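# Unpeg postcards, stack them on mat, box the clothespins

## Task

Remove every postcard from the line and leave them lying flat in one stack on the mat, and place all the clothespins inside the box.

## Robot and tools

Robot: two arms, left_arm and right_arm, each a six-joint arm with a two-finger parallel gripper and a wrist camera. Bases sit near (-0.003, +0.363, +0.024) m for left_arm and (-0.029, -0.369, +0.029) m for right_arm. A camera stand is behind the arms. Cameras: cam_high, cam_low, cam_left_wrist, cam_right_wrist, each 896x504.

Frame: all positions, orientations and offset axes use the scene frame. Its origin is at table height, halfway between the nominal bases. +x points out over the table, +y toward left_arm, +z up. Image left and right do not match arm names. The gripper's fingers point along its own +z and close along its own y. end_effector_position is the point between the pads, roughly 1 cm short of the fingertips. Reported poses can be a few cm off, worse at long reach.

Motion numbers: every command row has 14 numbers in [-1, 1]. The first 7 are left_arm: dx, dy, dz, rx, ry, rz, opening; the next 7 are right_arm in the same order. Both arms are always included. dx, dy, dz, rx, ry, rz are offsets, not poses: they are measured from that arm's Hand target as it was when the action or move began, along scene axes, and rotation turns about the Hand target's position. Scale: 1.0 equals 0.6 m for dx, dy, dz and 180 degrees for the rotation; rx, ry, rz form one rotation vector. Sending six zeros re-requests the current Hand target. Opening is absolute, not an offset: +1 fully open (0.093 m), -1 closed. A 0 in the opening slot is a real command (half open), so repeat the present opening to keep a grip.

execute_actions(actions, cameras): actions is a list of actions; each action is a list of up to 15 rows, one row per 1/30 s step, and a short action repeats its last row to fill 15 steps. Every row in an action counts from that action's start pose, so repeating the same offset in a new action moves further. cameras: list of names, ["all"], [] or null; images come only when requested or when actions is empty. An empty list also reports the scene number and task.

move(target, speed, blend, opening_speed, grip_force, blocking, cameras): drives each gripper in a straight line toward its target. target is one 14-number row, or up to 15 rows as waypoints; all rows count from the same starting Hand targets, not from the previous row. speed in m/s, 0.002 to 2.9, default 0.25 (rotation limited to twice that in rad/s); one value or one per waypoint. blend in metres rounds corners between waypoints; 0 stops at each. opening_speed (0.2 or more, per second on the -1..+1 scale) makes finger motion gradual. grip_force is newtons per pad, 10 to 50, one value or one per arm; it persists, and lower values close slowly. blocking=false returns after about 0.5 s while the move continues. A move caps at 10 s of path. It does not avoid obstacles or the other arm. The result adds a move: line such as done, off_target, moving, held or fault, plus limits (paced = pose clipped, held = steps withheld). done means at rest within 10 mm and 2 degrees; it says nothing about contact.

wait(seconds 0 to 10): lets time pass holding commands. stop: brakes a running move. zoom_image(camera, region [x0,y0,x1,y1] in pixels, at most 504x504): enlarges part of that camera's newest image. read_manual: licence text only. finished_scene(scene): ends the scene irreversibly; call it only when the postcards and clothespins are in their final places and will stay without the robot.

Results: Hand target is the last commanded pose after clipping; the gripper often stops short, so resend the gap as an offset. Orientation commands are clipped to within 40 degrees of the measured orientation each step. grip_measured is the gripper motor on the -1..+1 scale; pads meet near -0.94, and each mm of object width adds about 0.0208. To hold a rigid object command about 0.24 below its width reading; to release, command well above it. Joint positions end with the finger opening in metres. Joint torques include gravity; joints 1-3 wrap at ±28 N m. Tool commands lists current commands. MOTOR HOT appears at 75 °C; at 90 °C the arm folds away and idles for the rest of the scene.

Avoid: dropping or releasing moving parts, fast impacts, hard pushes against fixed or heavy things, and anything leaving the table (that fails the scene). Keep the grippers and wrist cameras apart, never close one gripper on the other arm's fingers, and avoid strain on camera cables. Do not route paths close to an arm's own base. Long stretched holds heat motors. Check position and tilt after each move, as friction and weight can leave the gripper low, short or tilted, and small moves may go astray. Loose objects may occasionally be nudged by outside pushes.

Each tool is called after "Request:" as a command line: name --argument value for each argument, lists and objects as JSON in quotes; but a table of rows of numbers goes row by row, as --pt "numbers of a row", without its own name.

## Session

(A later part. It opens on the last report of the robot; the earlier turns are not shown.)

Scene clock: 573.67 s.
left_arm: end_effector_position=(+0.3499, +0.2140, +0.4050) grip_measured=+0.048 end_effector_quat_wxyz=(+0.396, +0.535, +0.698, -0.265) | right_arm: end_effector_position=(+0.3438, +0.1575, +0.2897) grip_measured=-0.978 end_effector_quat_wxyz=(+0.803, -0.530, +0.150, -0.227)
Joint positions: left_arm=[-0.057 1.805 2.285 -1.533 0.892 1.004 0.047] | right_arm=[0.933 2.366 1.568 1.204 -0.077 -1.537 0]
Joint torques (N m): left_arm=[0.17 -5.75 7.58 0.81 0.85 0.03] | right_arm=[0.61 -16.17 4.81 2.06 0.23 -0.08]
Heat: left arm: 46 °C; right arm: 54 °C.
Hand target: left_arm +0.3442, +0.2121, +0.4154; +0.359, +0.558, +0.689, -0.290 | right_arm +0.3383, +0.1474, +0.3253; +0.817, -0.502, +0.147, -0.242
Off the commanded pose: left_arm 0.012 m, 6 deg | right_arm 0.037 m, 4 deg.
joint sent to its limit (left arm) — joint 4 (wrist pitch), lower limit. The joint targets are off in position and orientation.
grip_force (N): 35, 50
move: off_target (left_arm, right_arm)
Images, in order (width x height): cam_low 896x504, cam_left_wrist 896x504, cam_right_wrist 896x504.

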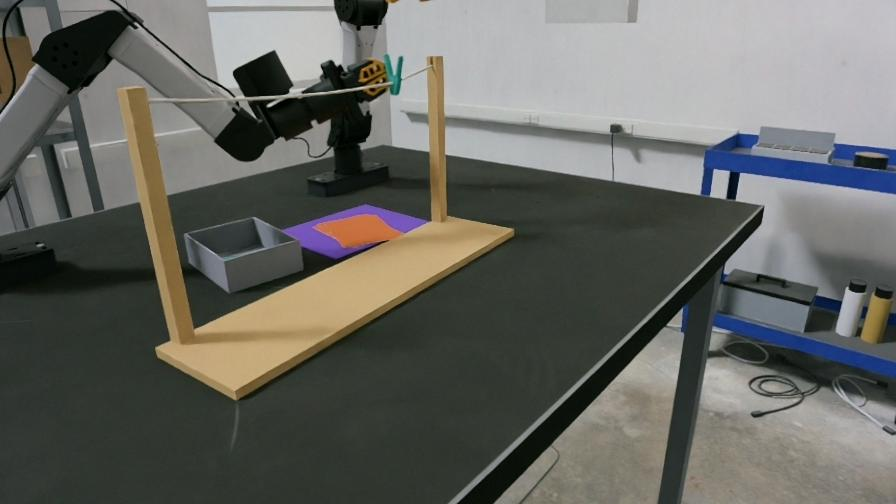

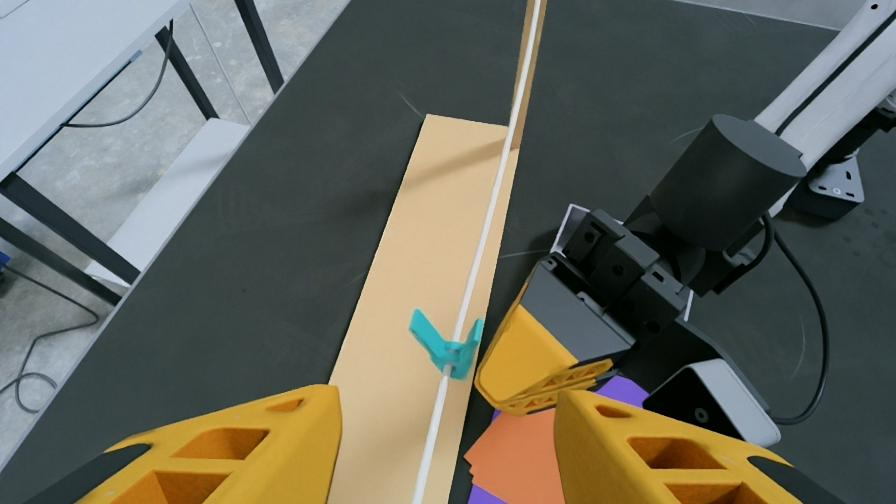

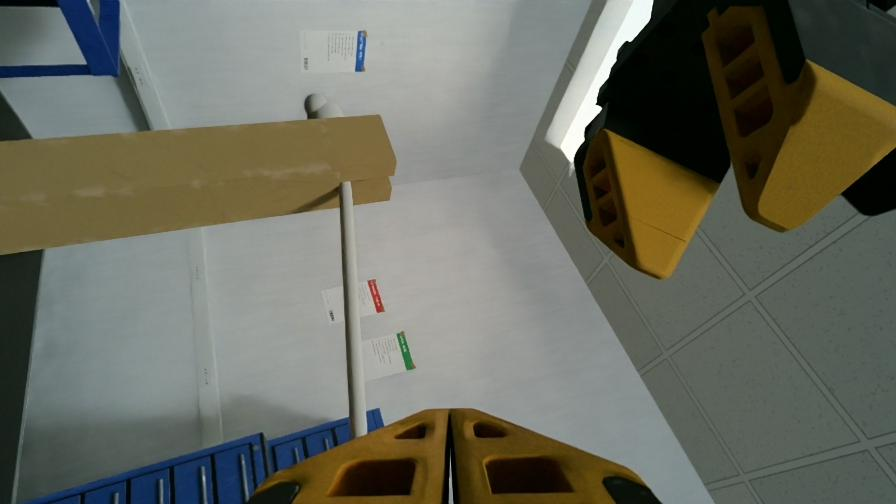

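Request:
execute_actions --actions '[]' --cameras '["cam_low","cam_left_wrist","cam_right_wrist"]'

Request:
zoom_image --camera "cam_low" --region '[250, 30, 450, 190]'

Request:
zoom_image --camera "cam_left_wrist" --region '[300, 220, 600, 440]'

Scene clock: 573.77 s.
left_arm: end_effector_position=(+0.3499, +0.2140, +0.4050) grip_measured=+0.048 end_effector_quat_wxyz=(+0.396, +0.535, +0.698, -0.265) | right_arm: end_effector_position=(+0.3438, +0.1575, +0.2897) grip_measured=-0.978 end_effector_quat_wxyz=(+0.803, -0.530, +0.150, -0.227)
Joint positions: left_arm=[-0.057 1.805 2.285 -1.533 0.892 1.004 0.047] | right_arm=[0.933 2.366 1.568 1.204 -0.077 -1.537 0]
Joint velocities: within noise
Joint torques (N m): left_arm=[0.18 -5.76 7.56 0.81 0.86 0.02] | right_arm=[0.61 -16.2 4.81 2.06 0.19 -0.07]
Heat: left arm: 46 °C; right arm: 54 °C.
Hand target: left_arm +0.3442, +0.2121, +0.4154; +0.359, +0.558, +0.689, -0.290 | right_arm +0.3383, +0.1474, +0.3253; +0.817, -0.502, +0.147, -0.242
Tool commands: left_gripper/opening=+0.05 right_gripper/opening=-1.0
Off the commanded pose: left_arm 0.012 m, 6 deg | right_arm 0.037 m, 4 deg.
grip_force (N): 35, 50
Images, in order (width x height): cam_low 896x504, cam_left_wrist 896x504, cam_right_wrist 896x504.

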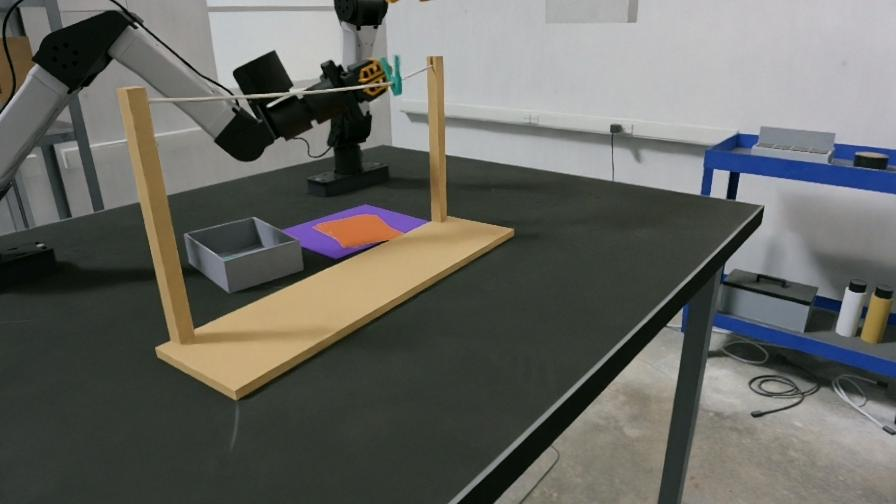

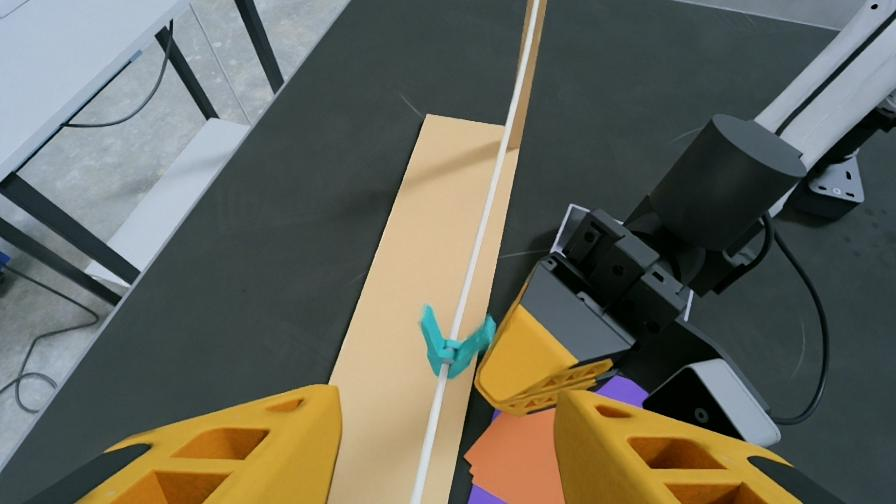

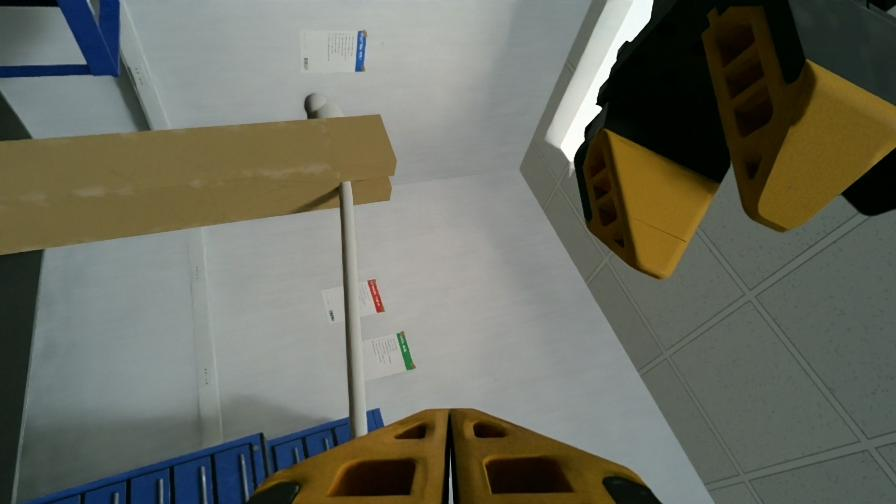

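Scaled by 2.520 from the camera's 896x504 image, which has a finer 1280x720 frame.

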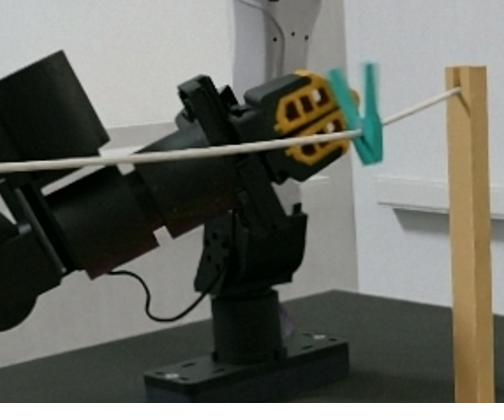

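Scaled by 1.680 from the camera's 896x504 image, which has a finer 1280x720 frame.

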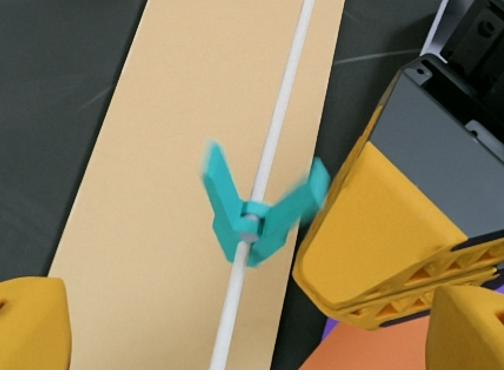

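Request:
wait --seconds 0.6 --cameras '["cam_low","cam_left_wrist"]'

Request:
zoom_image --camera "cam_low" --region '[250, 30, 450, 190]'

Request:
zoom_image --camera "cam_left_wrist" --region '[300, 220, 600, 440]'

Scene clock: 574.47 s.
left_arm: end_effector_position=(+0.3499, +0.2140, +0.4050) grip_measured=+0.048 end_effector_quat_wxyz=(+0.396, +0.535, +0.698, -0.265) | right_arm: end_effector_position=(+0.3438, +0.1575, +0.2897) grip_measured=-0.978 end_effector_quat_wxyz=(+0.803, -0.530, +0.150, -0.227)
Joint positions: left_arm=[-0.057 1.805 2.285 -1.533 0.892 1.004 0.047] | right_arm=[0.933 2.366 1.568 1.204 -0.077 -1.537 0]
Joint torques (N m): left_arm=[0.18 -5.75 7.66 0.81 0.85 0.02] | right_arm=[0.64 -16.14 4.74 2.07 0.2 -0.06]
Heat: left arm: 46 °C; right arm: 54 °C.
Hand target: left_arm +0.3442, +0.2121, +0.4154; +0.359, +0.558, +0.689, -0.290 | right_arm +0.3383, +0.1474, +0.3253; +0.817, -0.502, +0.147, -0.242
Tool commands: left_gripper/opening=+0.05 right_gripper/opening=-1.0
Off the commanded pose: left_arm 0.012 m, 6 deg | right_arm 0.037 m, 4 deg.
grip_force (N): 35, 50
wait: 0.60 s; at rest by 0.07 s
Images, in order (width x height): cam_low 896x504, cam_left_wrist 896x504.

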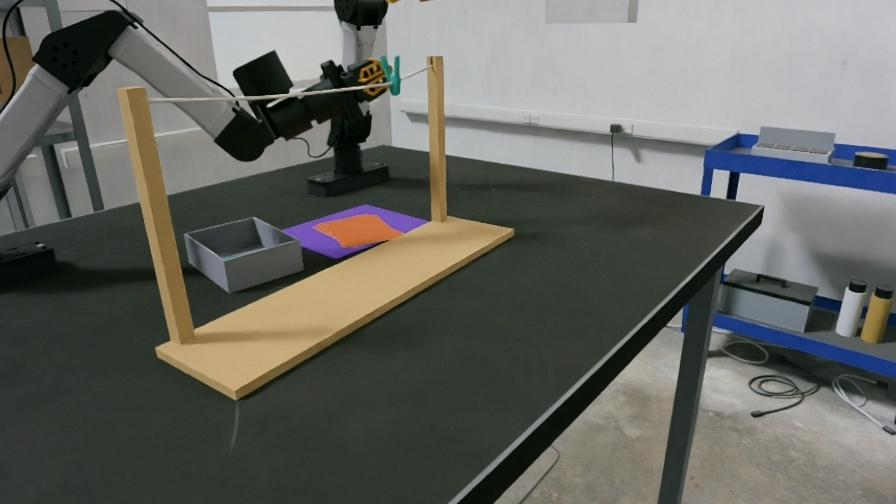

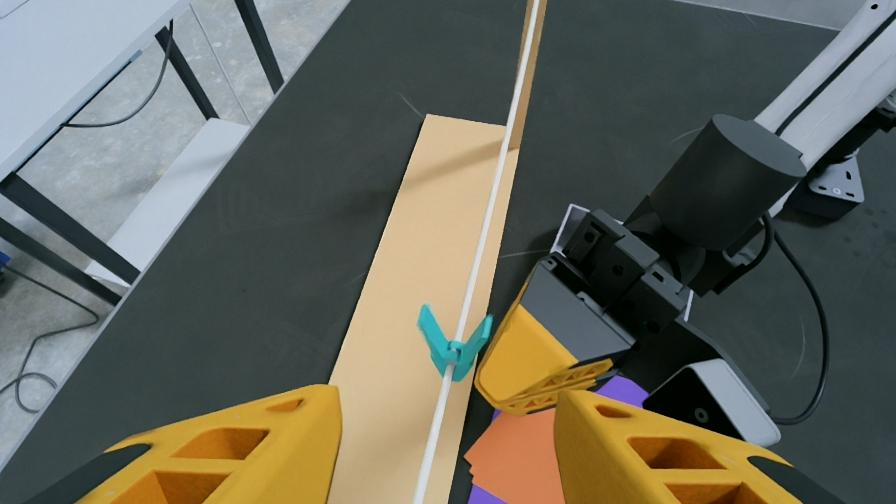

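Scaled by 2.520 from the camera's 896x504 image, which has a finer 1280x720 frame.

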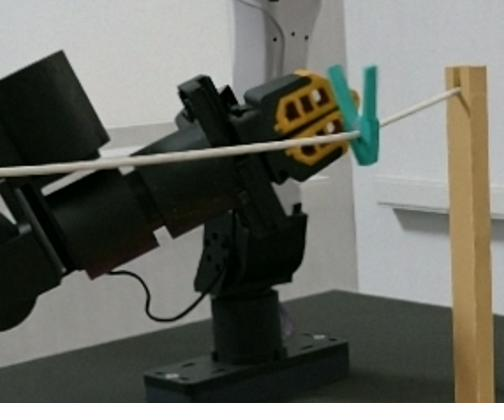

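Scaled by 1.680 from the camera's 896x504 image, which has a finer 1280x720 frame.

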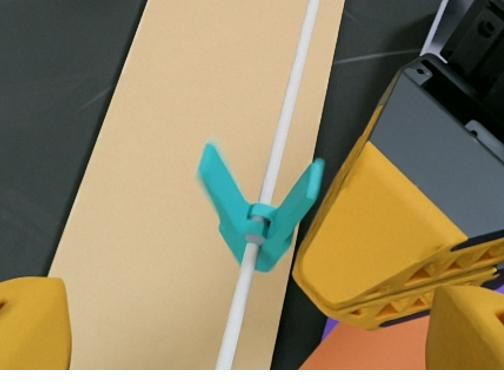

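Request:
move --target '[0.0263,-0.085,0.01,-0.038,-0.0081,0,0.05,0,0,0,0,0,0,-1]' --speed 0.06 --grip_force '[50,50]' --cameras '["cam_low","cam_left_wrist","cam_high"]'

Request:
zoom_image --camera "cam_left_wrist" --region '[300, 220, 600, 440]'

Request:
zoom_image --camera "cam_low" --region '[250, 30, 450, 190]'

Scene clock: 576.80 s.
left_arm: end_effector_position=(+0.3546, +0.1648, +0.4067) grip_measured=+0.048 end_effector_quat_wxyz=(+0.373, +0.533, +0.687, -0.323) | right_arm: end_effector_position=(+0.3438, +0.1575, +0.2897) grip_measured=-0.978 end_effector_quat_wxyz=(+0.803, -0.530, +0.150, -0.227)
Joint positions: left_arm=[-0.177 1.918 2.42 -1.532 0.929 0.872 0.047] | right_arm=[0.933 2.366 1.568 1.204 -0.077 -1.537 0]
Joint torques (N m): left_arm=[-0.68 -6.09 7.54 1.49 0.85 -0.02] | right_arm=[0.66 -16.21 4.82 2.06 0.19 -0.07]
Heat: left arm: 46 °C; right arm: 54 °C.
Hand target: left_arm +0.3600, +0.1611, +0.4214; +0.400, +0.539, +0.666, -0.323 | right_arm +0.3383, +0.1474, +0.3253; +0.817, -0.502, +0.147, -0.242
Off the commanded pose: left_arm 0.016 m, 4 deg | right_arm 0.037 m, 4 deg.
move: off_target (left_arm, right_arm)
Images, in order (width x height): cam_high 896x504, cam_low 896x504, cam_left_wrist 896x504.

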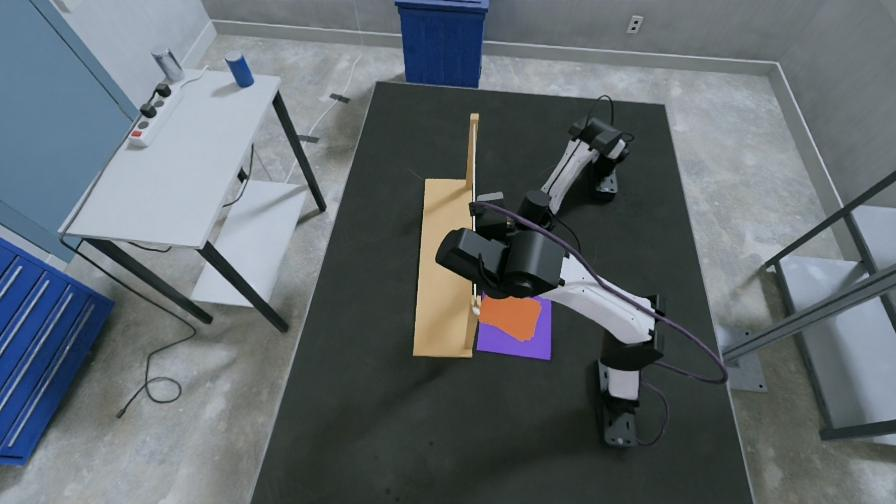

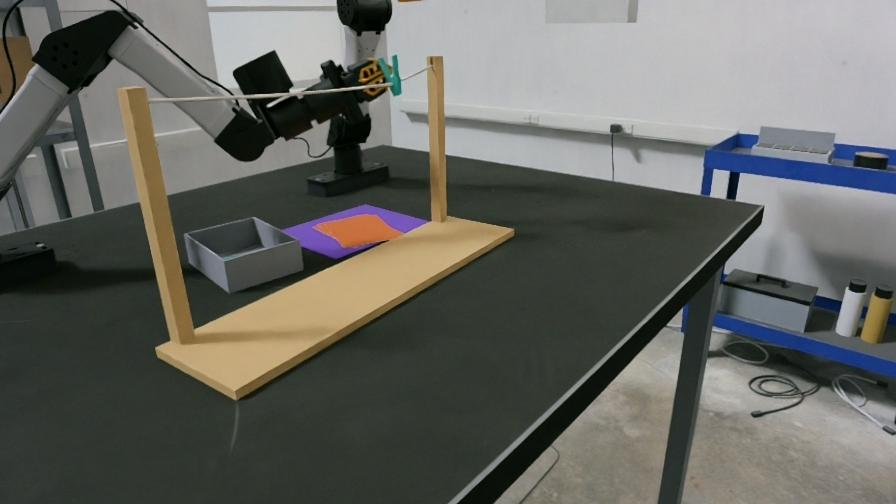

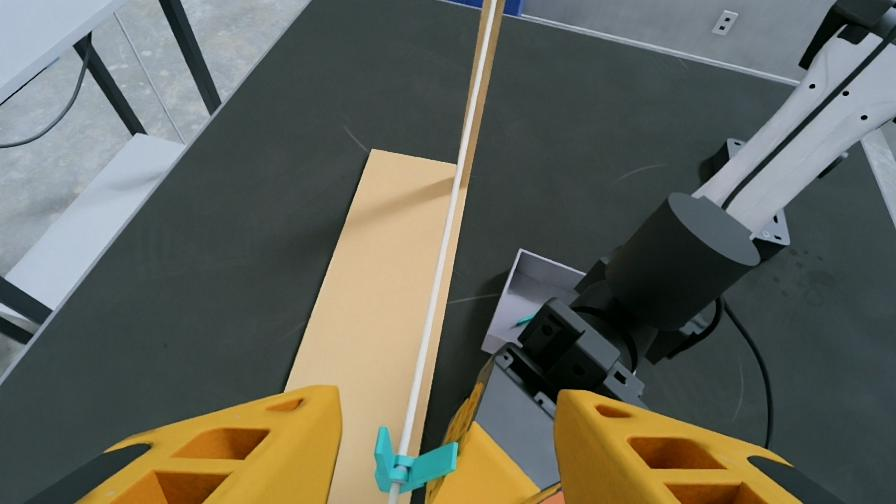

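Scaled by 1.680 from the camera's 896x504 image, which has a finer 1280x720 frame.

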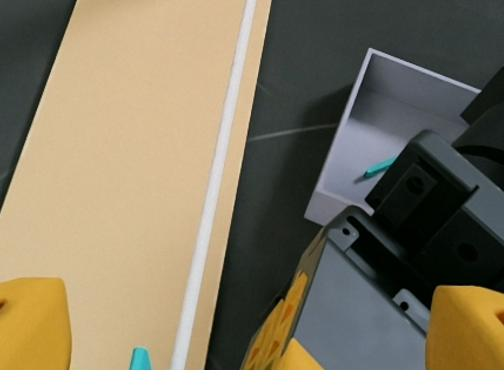

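Scaled by 2.520 from the camera's 896x504 image, which has a finer 1280x720 frame.

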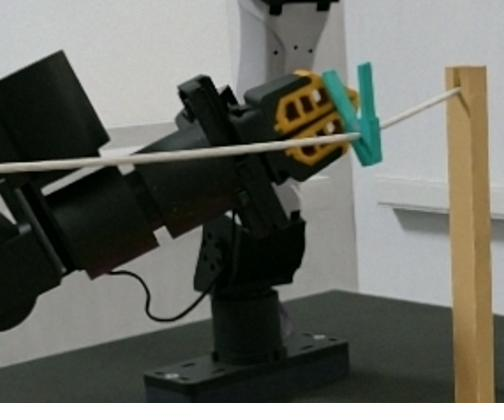

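Request:
zoom_image --camera "cam_left_wrist" --region '[340, 380, 520, 504]'

Scaled by 2.800 from the camera's 896x504 image, which has a finer 1280x720 frame.

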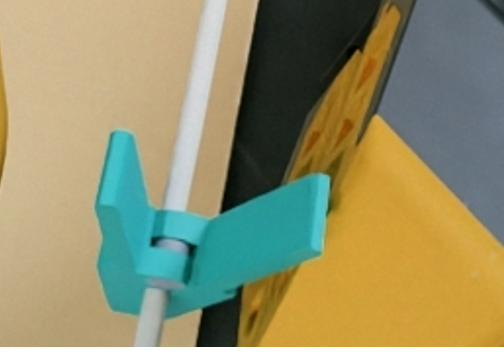

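Request:
move --target '[0.012,-0.013,-0.07,0,0,0,0.05,0,0,0,0,0,0,-1]' --speed 0.05 --cameras '["cam_low","cam_left_wrist"]'

Request:
zoom_image --camera "cam_left_wrist" --region '[320, 380, 500, 504]'

Request:
zoom_image --camera "cam_low" --region '[300, 10, 460, 138]'

Scene clock: 579.00 s.
left_arm: end_effector_position=(+0.3736, +0.1588, +0.3603) grip_measured=+0.048 end_effector_quat_wxyz=(+0.371, +0.528, +0.690, -0.328) | right_arm: end_effector_position=(+0.3438, +0.1575, +0.2897) grip_measured=-0.978 end_effector_quat_wxyz=(+0.803, -0.530, +0.150, -0.227)
Joint positions: left_arm=[-0.183 1.848 2.092 -1.266 0.93 0.848 0.047] | right_arm=[0.933 2.366 1.568 1.204 -0.077 -1.537 0]
Joint torques (N m): left_arm=[-0.94 -10.39 4.42 1.58 0.69 -0.02] | right_arm=[0.65 -16.25 4.79 2.07 0.2 -0.05]
Heat: left arm: 46 °C; right arm: 54 °C.
Hand target: left_arm +0.3672, +0.1533, +0.3794; +0.400, +0.539, +0.666, -0.323 | right_arm +0.3383, +0.1474, +0.3253; +0.817, -0.502, +0.147, -0.242
Off the commanded pose: left_arm 0.021 m, 5 deg | right_arm 0.037 m, 4 deg.
move: off_target (left_arm, right_arm)
Images, in order (width x height): cam_low 896x504, cam_left_wrist 896x504.

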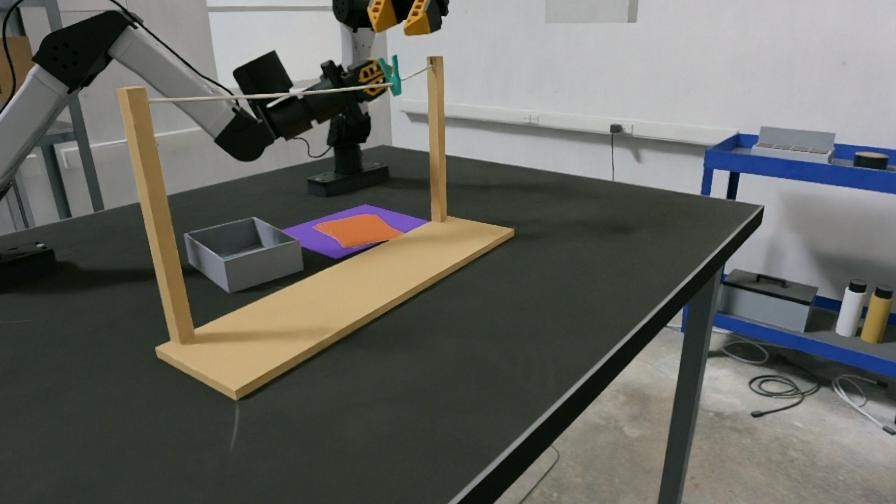

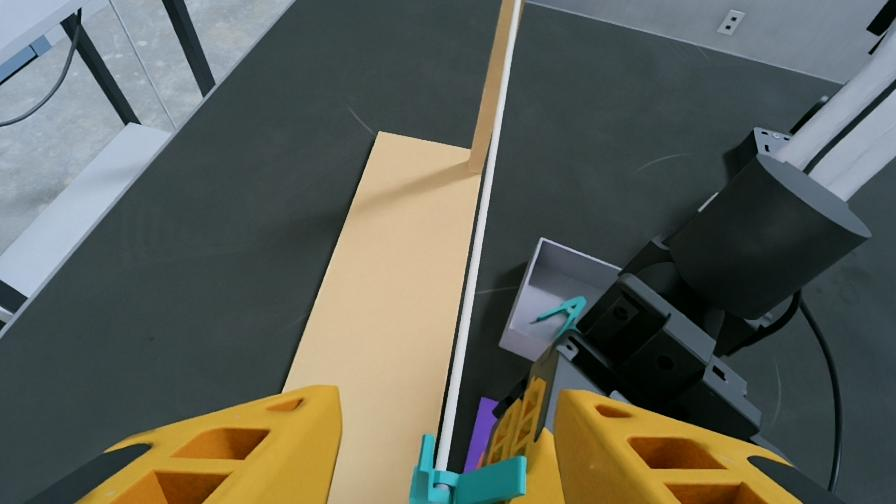

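Scaled by 2.800 from the camera's 896x504 image, which has a finer 1280x720 frame.

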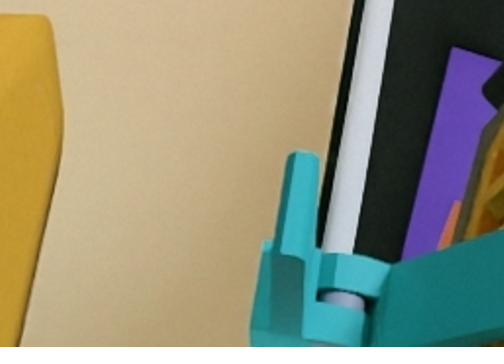

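Scaled by 3.150 from the camera's 896x504 image, which has a finer 1280x720 frame.

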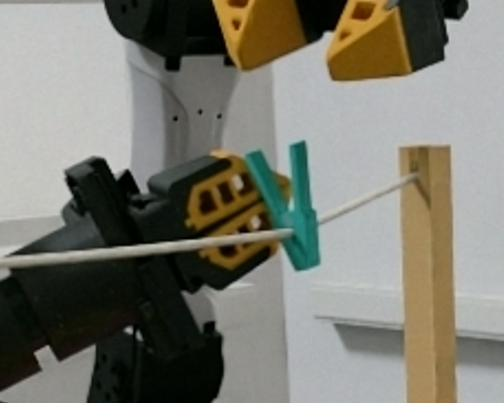

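Request:
move --target '[-0.012,-0.006,0,0,0,0,0.05,0.005,0,-0.03,0,0,0,-1]' --speed 0.03 --cameras '["cam_low","cam_left_wrist"]'

Request:
zoom_image --camera "cam_left_wrist" --region '[320, 380, 540, 504]'

Request:
zoom_image --camera "cam_low" --region '[300, 10, 460, 138]'

Scene clock: 580.80 s.
left_arm: end_effector_position=(+0.3656, +0.1546, +0.3618) grip_measured=+0.048 end_effector_quat_wxyz=(+0.372, +0.528, +0.688, -0.331) | right_arm: end_effector_position=(+0.3436, +0.1572, +0.2864) grip_measured=-0.978 end_effector_quat_wxyz=(+0.801, -0.533, +0.151, -0.227)
Joint positions: left_arm=[-0.197 1.812 2.046 -1.239 0.93 0.828 0.047] | right_arm=[0.933 2.366 1.56 1.204 -0.077 -1.537 0]
Joint torques (N m): left_arm=[-0.91 -10.21 4.55 1.61 0.59 -0.01] | right_arm=[0.25 -12.94 4.77 2.53 0.15 -0.05]
Heat: left arm: 46 °C; right arm: 54 °C.
Hand target: left_arm +0.3600, +0.1497, +0.3794; +0.400, +0.539, +0.666, -0.323 | right_arm +0.3413, +0.1474, +0.3073; +0.817, -0.502, +0.147, -0.242
Off the commanded pose: left_arm 0.019 m, 4 deg | right_arm 0.023 m, 4 deg.
move: off_target (left_arm, right_arm)
Images, in order (width x height): cam_low 896x504, cam_left_wrist 896x504.

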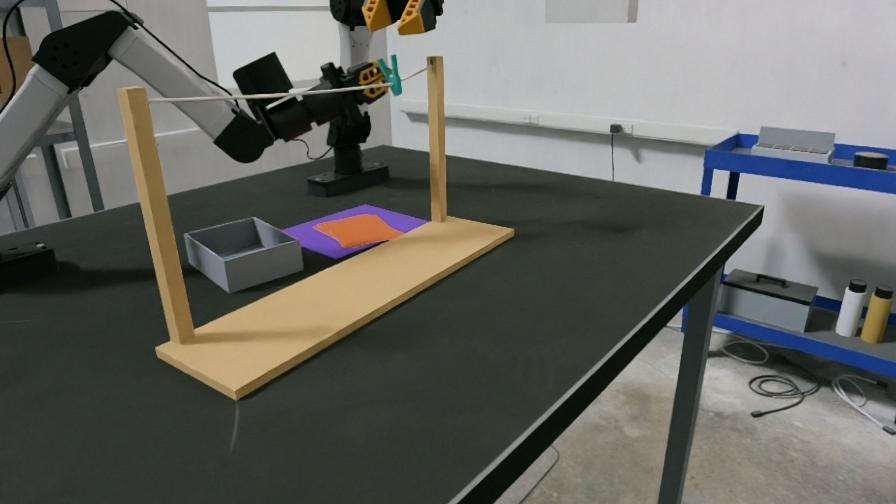

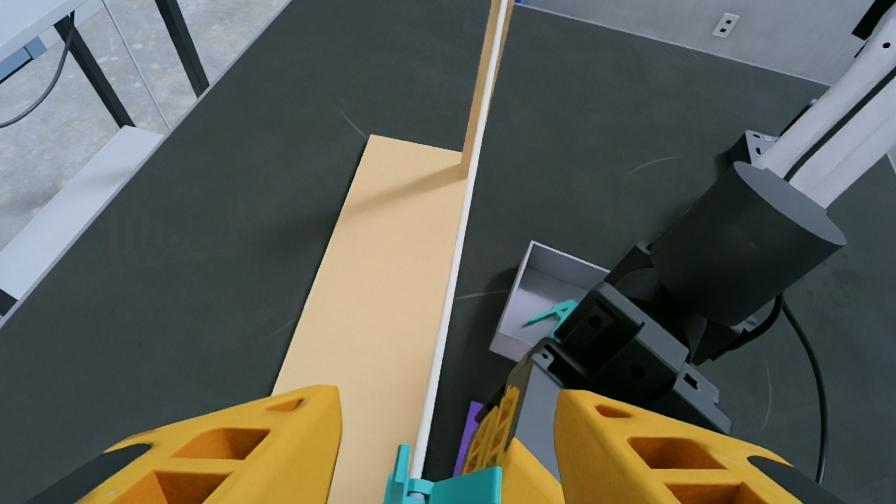

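Scaled by 2.291 from the camera's 896x504 image, which has a finer 1280x720 frame.

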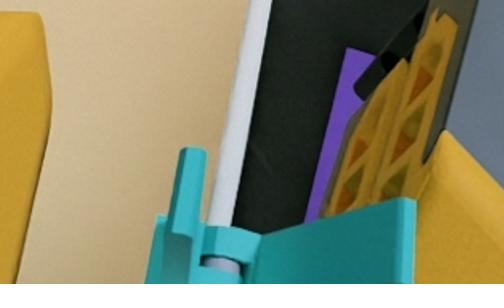

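Scaled by 3.150 from the camera's 896x504 image, which has a finer 1280x720 frame.

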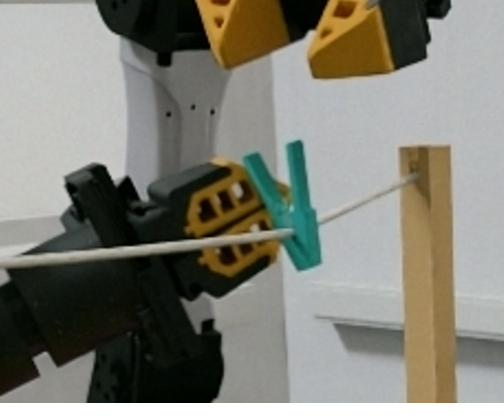

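Request:
move --target '[0.003,0,-0.02,0,0,0,0.05,0.0,0,-0.028,0,0,0,-1]' --speed 0.03 --cameras '["cam_low","cam_left_wrist"]'

Request:
zoom_image --camera "cam_left_wrist" --region '[320, 380, 540, 504]'

Request:
zoom_image --camera "cam_low" --region '[300, 10, 460, 138]'

Scene clock: 583.70 s.
left_arm: end_effector_position=(+0.3671, +0.1543, +0.3493) grip_measured=+0.048 end_effector_quat_wxyz=(+0.370, +0.527, +0.689, -0.332) | right_arm: end_effector_position=(+0.3426, +0.1559, +0.2743) grip_measured=-0.978 end_effector_quat_wxyz=(+0.802, -0.531, +0.151, -0.227)
Joint positions: left_arm=[-0.197 1.796 1.97 -1.183 0.93 0.828 0.047] | right_arm=[0.933 2.389 1.543 1.247 -0.077 -1.537 0]
Joint torques (N m): left_arm=[-0.85 -10.19 4.63 1.61 0.59 0] | right_arm=[0.24 -11.93 4.82 2.6 0.16 -0.05]
Heat: left arm: 46 °C; right arm: 54 °C.
Hand target: left_arm +0.3618, +0.1497, +0.3674; +0.400, +0.539, +0.666, -0.323 | right_arm +0.3413, +0.1474, +0.2905; +0.817, -0.502, +0.147, -0.242
Off the commanded pose: left_arm 0.019 m, 5 deg | right_arm 0.018 m, 4 deg.
move: off_target (left_arm, right_arm)
Images, in order (width x height): cam_low 896x504, cam_left_wrist 896x504.

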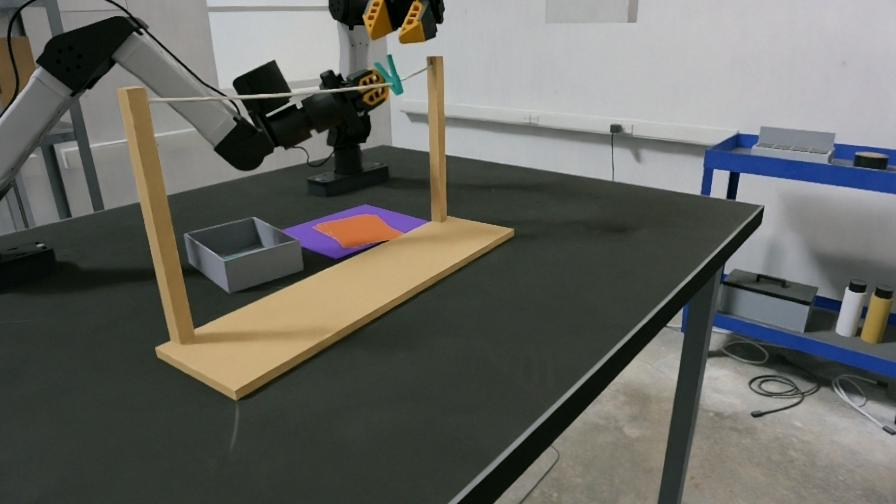

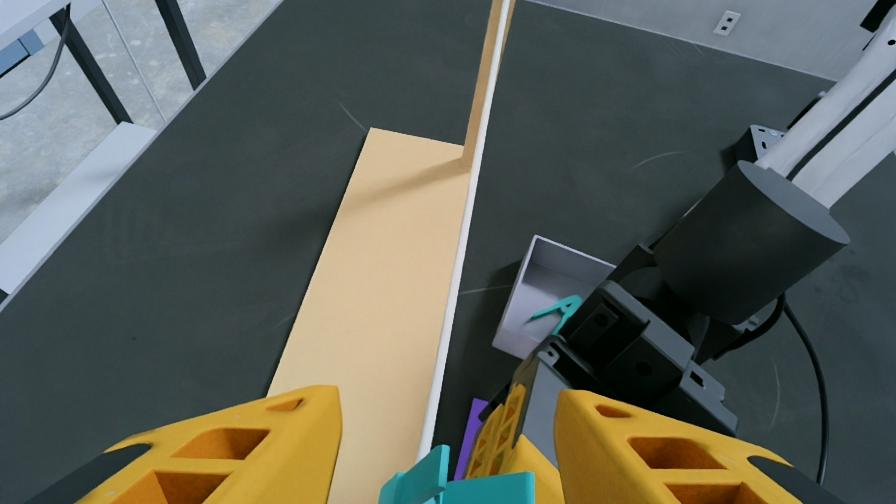

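Scaled by 2.291 from the camera's 896x504 image, which has a finer 1280x720 frame.

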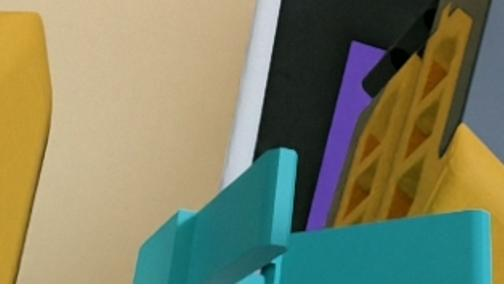

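Scaled by 3.150 from the camera's 896x504 image, which has a finer 1280x720 frame.

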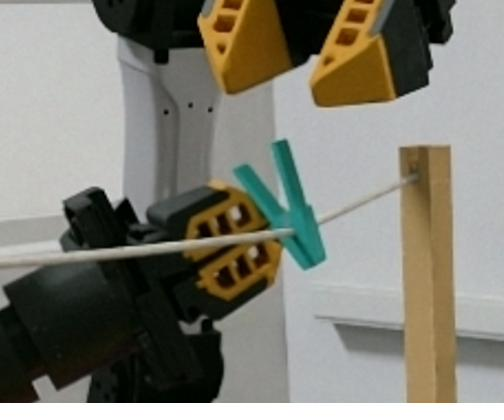

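Request:
move --target '[0.0,0,0,0,0,0,0.05,0.018,0,-0.003,0,0,0,-1]' --speed 0.03 --cameras '["cam_low","cam_left_wrist"]'

Request:
zoom_image --camera "cam_left_wrist" --region '[320, 380, 540, 504]'

Request:
zoom_image --camera "cam_low" --region '[300, 10, 460, 138]'

Scene clock: 585.23 s.
left_arm: end_effector_position=(+0.3674, +0.1543, +0.3494) grip_measured=+0.048 end_effector_quat_wxyz=(+0.371, +0.528, +0.689, -0.331) | right_arm: end_effector_position=(+0.3532, +0.1519, +0.2599) grip_measured=-0.978 end_effector_quat_wxyz=(+0.794, -0.539, +0.159, -0.231)
Joint positions: left_arm=[-0.197 1.796 1.97 -1.182 0.93 0.828 0.047] | right_arm=[0.916 2.412 1.543 1.247 -0.077 -1.537 0]
Joint torques (N m): left_arm=[-0.87 -10.19 4.62 1.62 0.6 -0.01] | right_arm=[-0.31 -11.97 7.82 2.5 0 0.01]
Heat: left arm: 46 °C; right arm: 53 °C.
Hand target: left_arm +0.3618, +0.1497, +0.3674; +0.400, +0.539, +0.666, -0.323 | right_arm +0.3521, +0.1474, +0.2887; +0.817, -0.502, +0.147, -0.242
Off the commanded pose: left_arm 0.019 m, 5 deg | right_arm 0.029 m, 5 deg.
move: off_target (left_arm, right_arm)
Images, in order (width x height): cam_low 896x504, cam_left_wrist 896x504.

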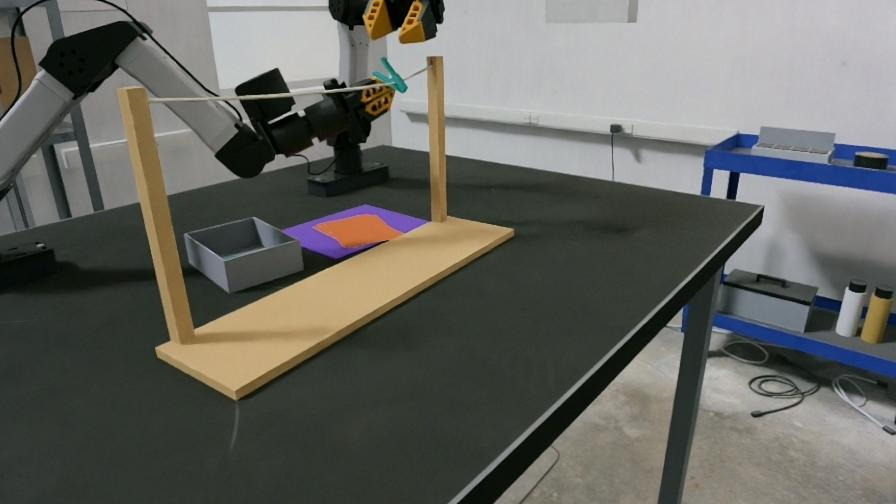

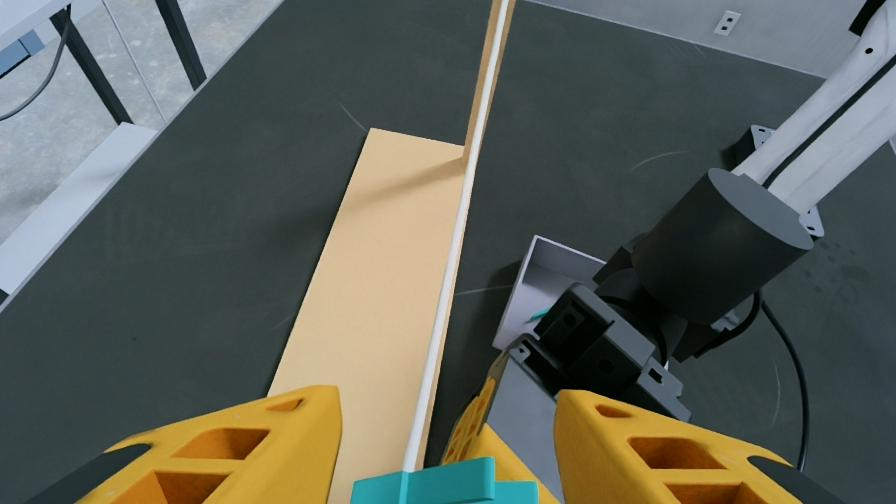

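Scaled by 2.291 from the camera's 896x504 image, which has a finer 1280x720 frame.

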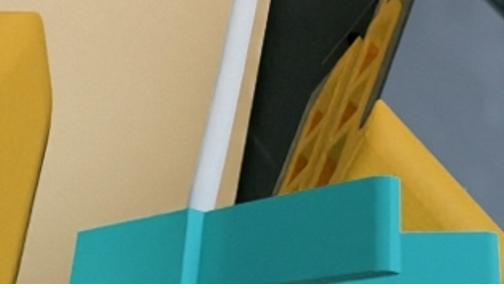

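Scaled by 3.150 from the camera's 896x504 image, which has a finer 1280x720 frame.

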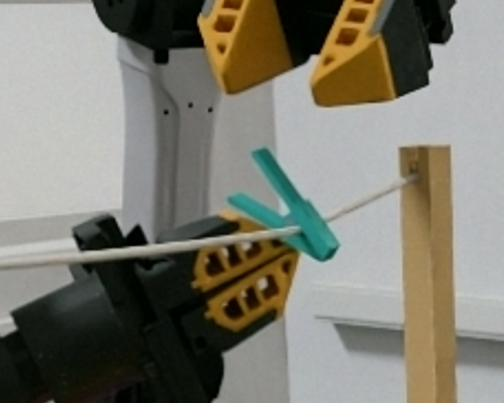

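Request:
move --target '[0.0,0,0.01,0,0,0,0.05,0.0,0,0.025,0,0,0,-1]' --speed 0.03 --cameras '["cam_low","cam_left_wrist"]'

Request:
zoom_image --camera "cam_left_wrist" --region '[320, 380, 540, 504]'

Request:
zoom_image --camera "cam_low" --region '[300, 10, 460, 138]'

Scene clock: 586.47 s.
left_arm: end_effector_position=(+0.3674, +0.1543, +0.3494) grip_measured=+0.048 end_effector_quat_wxyz=(+0.371, +0.527, +0.689, -0.332) | right_arm: end_effector_position=(+0.3532, +0.1519, +0.2599) grip_measured=-0.978 end_effector_quat_wxyz=(+0.794, -0.539, +0.159, -0.231)
Joint positions: left_arm=[-0.197 1.796 1.97 -1.182 0.93 0.826 0.047] | right_arm=[0.916 2.412 1.543 1.247 -0.077 -1.537 0]
Joint torques (N m): left_arm=[-0.83 -9.54 7.42 1.39 0.59 -0.02] | right_arm=[-0.32 -14.72 8.28 2.14 -0.01 0.01]
Heat: left arm: 46 °C; right arm: 53 °C.
Hand target: left_arm +0.3618, +0.1497, +0.3734; +0.400, +0.539, +0.666, -0.323 | right_arm +0.3521, +0.1474, +0.3037; +0.817, -0.502, +0.147, -0.242
Off the commanded pose: left_arm 0.025 m, 5 deg | right_arm 0.044 m, 5 deg.
move: off_target (left_arm, right_arm)
Images, in order (width x height): cam_low 896x504, cam_left_wrist 896x504.

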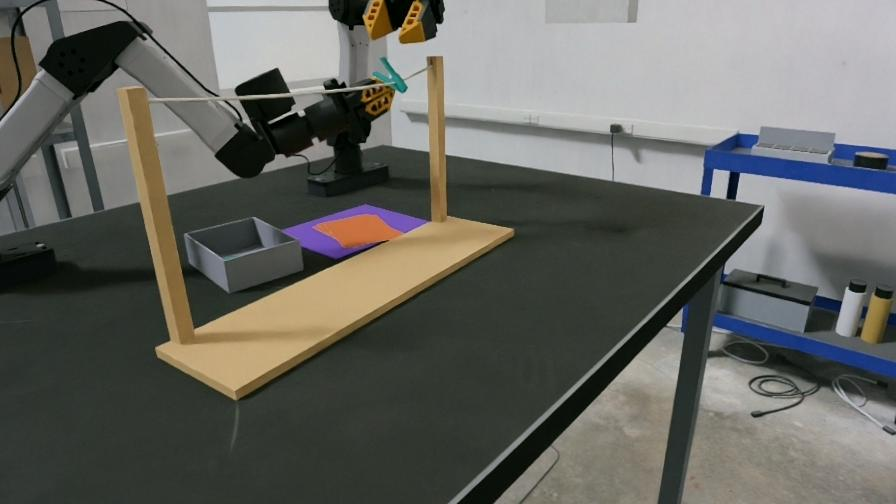

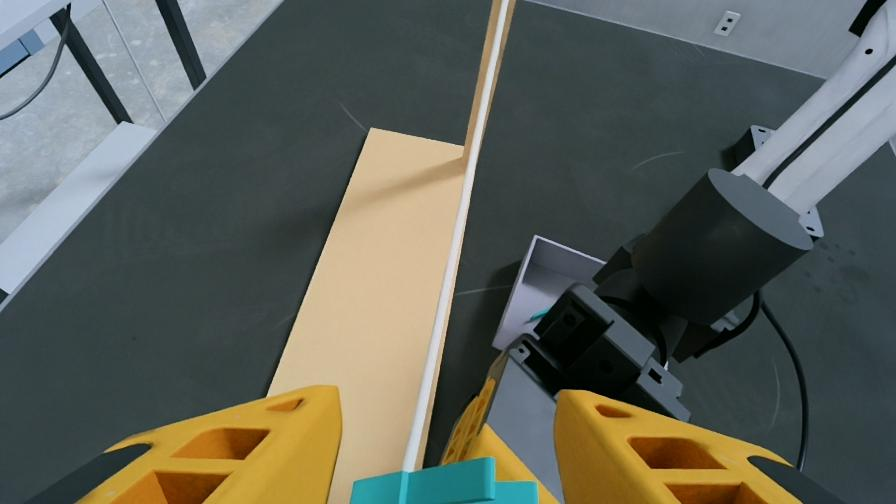

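Scaled by 2.291 from the camera's 896x504 image, which has a finer 1280x720 frame.

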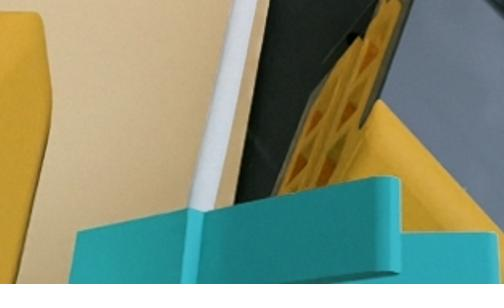

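Scaled by 3.150 from the camera's 896x504 image, which has a finer 1280x720 frame.

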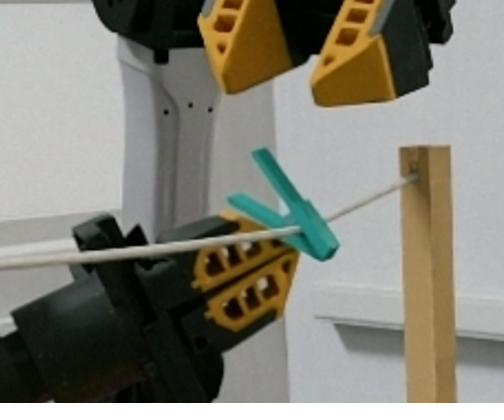

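Request:
move --target '[0.0,0,0.0,0,0,0,0.05,0.004,0,0.018,0,0,0,-1]' --speed 0.03 --cameras '["cam_low","cam_left_wrist"]'

Request:
zoom_image --camera "cam_left_wrist" --region '[320, 380, 540, 504]'

Request:
zoom_image --camera "cam_low" --region '[300, 10, 460, 138]'

Scene clock: 587.60 s.
left_arm: end_effector_position=(+0.3674, +0.1543, +0.3494) grip_measured=+0.048 end_effector_quat_wxyz=(+0.371, +0.527, +0.689, -0.332) | right_arm: end_effector_position=(+0.3532, +0.1519, +0.2599) grip_measured=-0.978 end_effector_quat_wxyz=(+0.794, -0.539, +0.159, -0.231)
Joint positions: left_arm=[-0.197 1.796 1.97 -1.182 0.93 0.826 0.047] | right_arm=[0.916 2.412 1.543 1.247 -0.077 -1.537 0]
Joint torques (N m): left_arm=[-0.83 -9.54 7.42 1.39 0.6 -0.02] | right_arm=[-0.31 -16.53 9.01 1.84 -0.04 0.04]
Heat: left arm: 46 °C; right arm: 53 °C.
Hand target: left_arm +0.3618, +0.1497, +0.3734; +0.400, +0.539, +0.666, -0.323 | right_arm +0.3545, +0.1474, +0.3145; +0.817, -0.502, +0.147, -0.242
Off the commanded pose: left_arm 0.025 m, 5 deg | right_arm 0.055 m, 5 deg.
move: off_target (left_arm, right_arm)
Images, in order (width x height): cam_low 896x504, cam_left_wrist 896x504.

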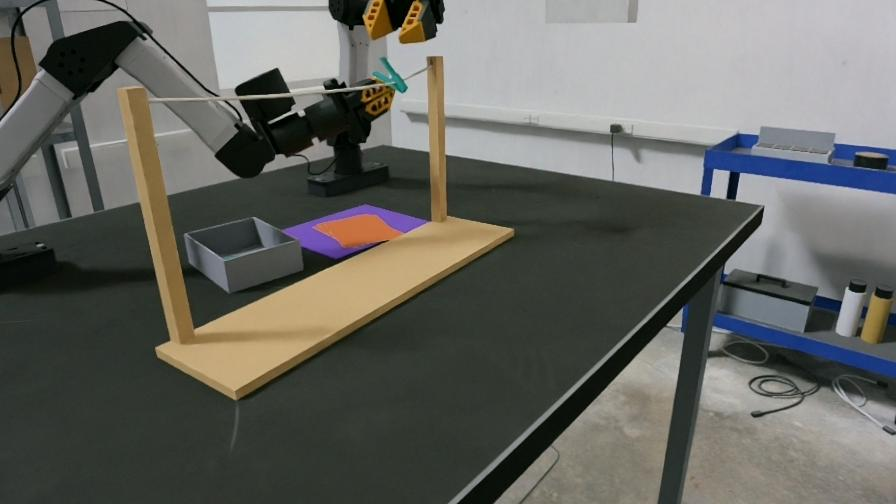

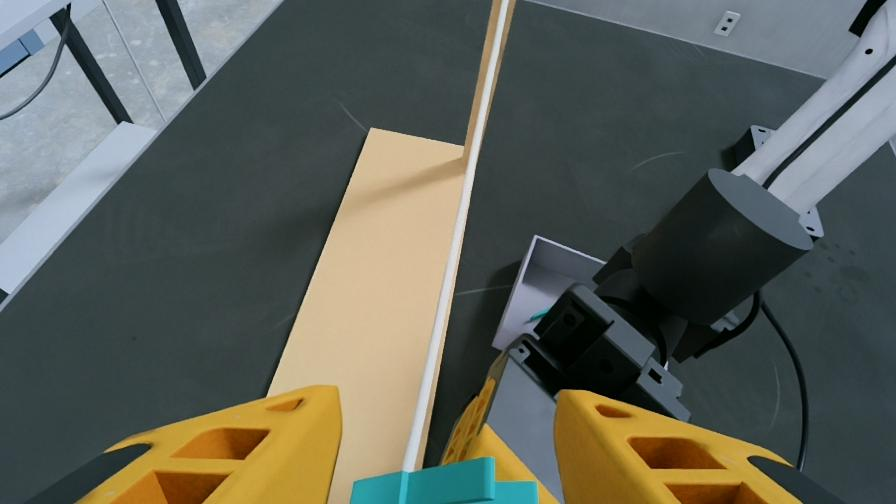

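Scaled by 2.291 from the camera's 896x504 image, which has a finer 1280x720 frame.

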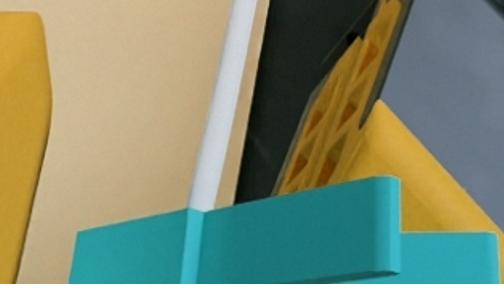

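Scaled by 3.150 from the camera's 896x504 image, which has a finer 1280x720 frame.

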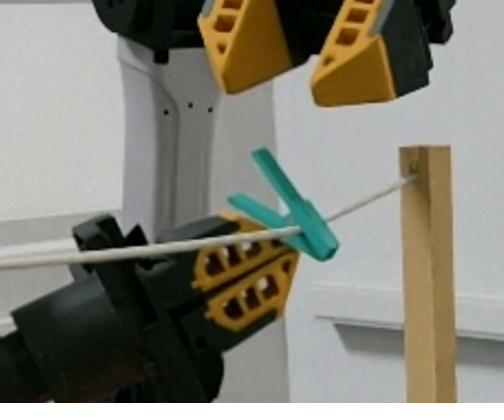

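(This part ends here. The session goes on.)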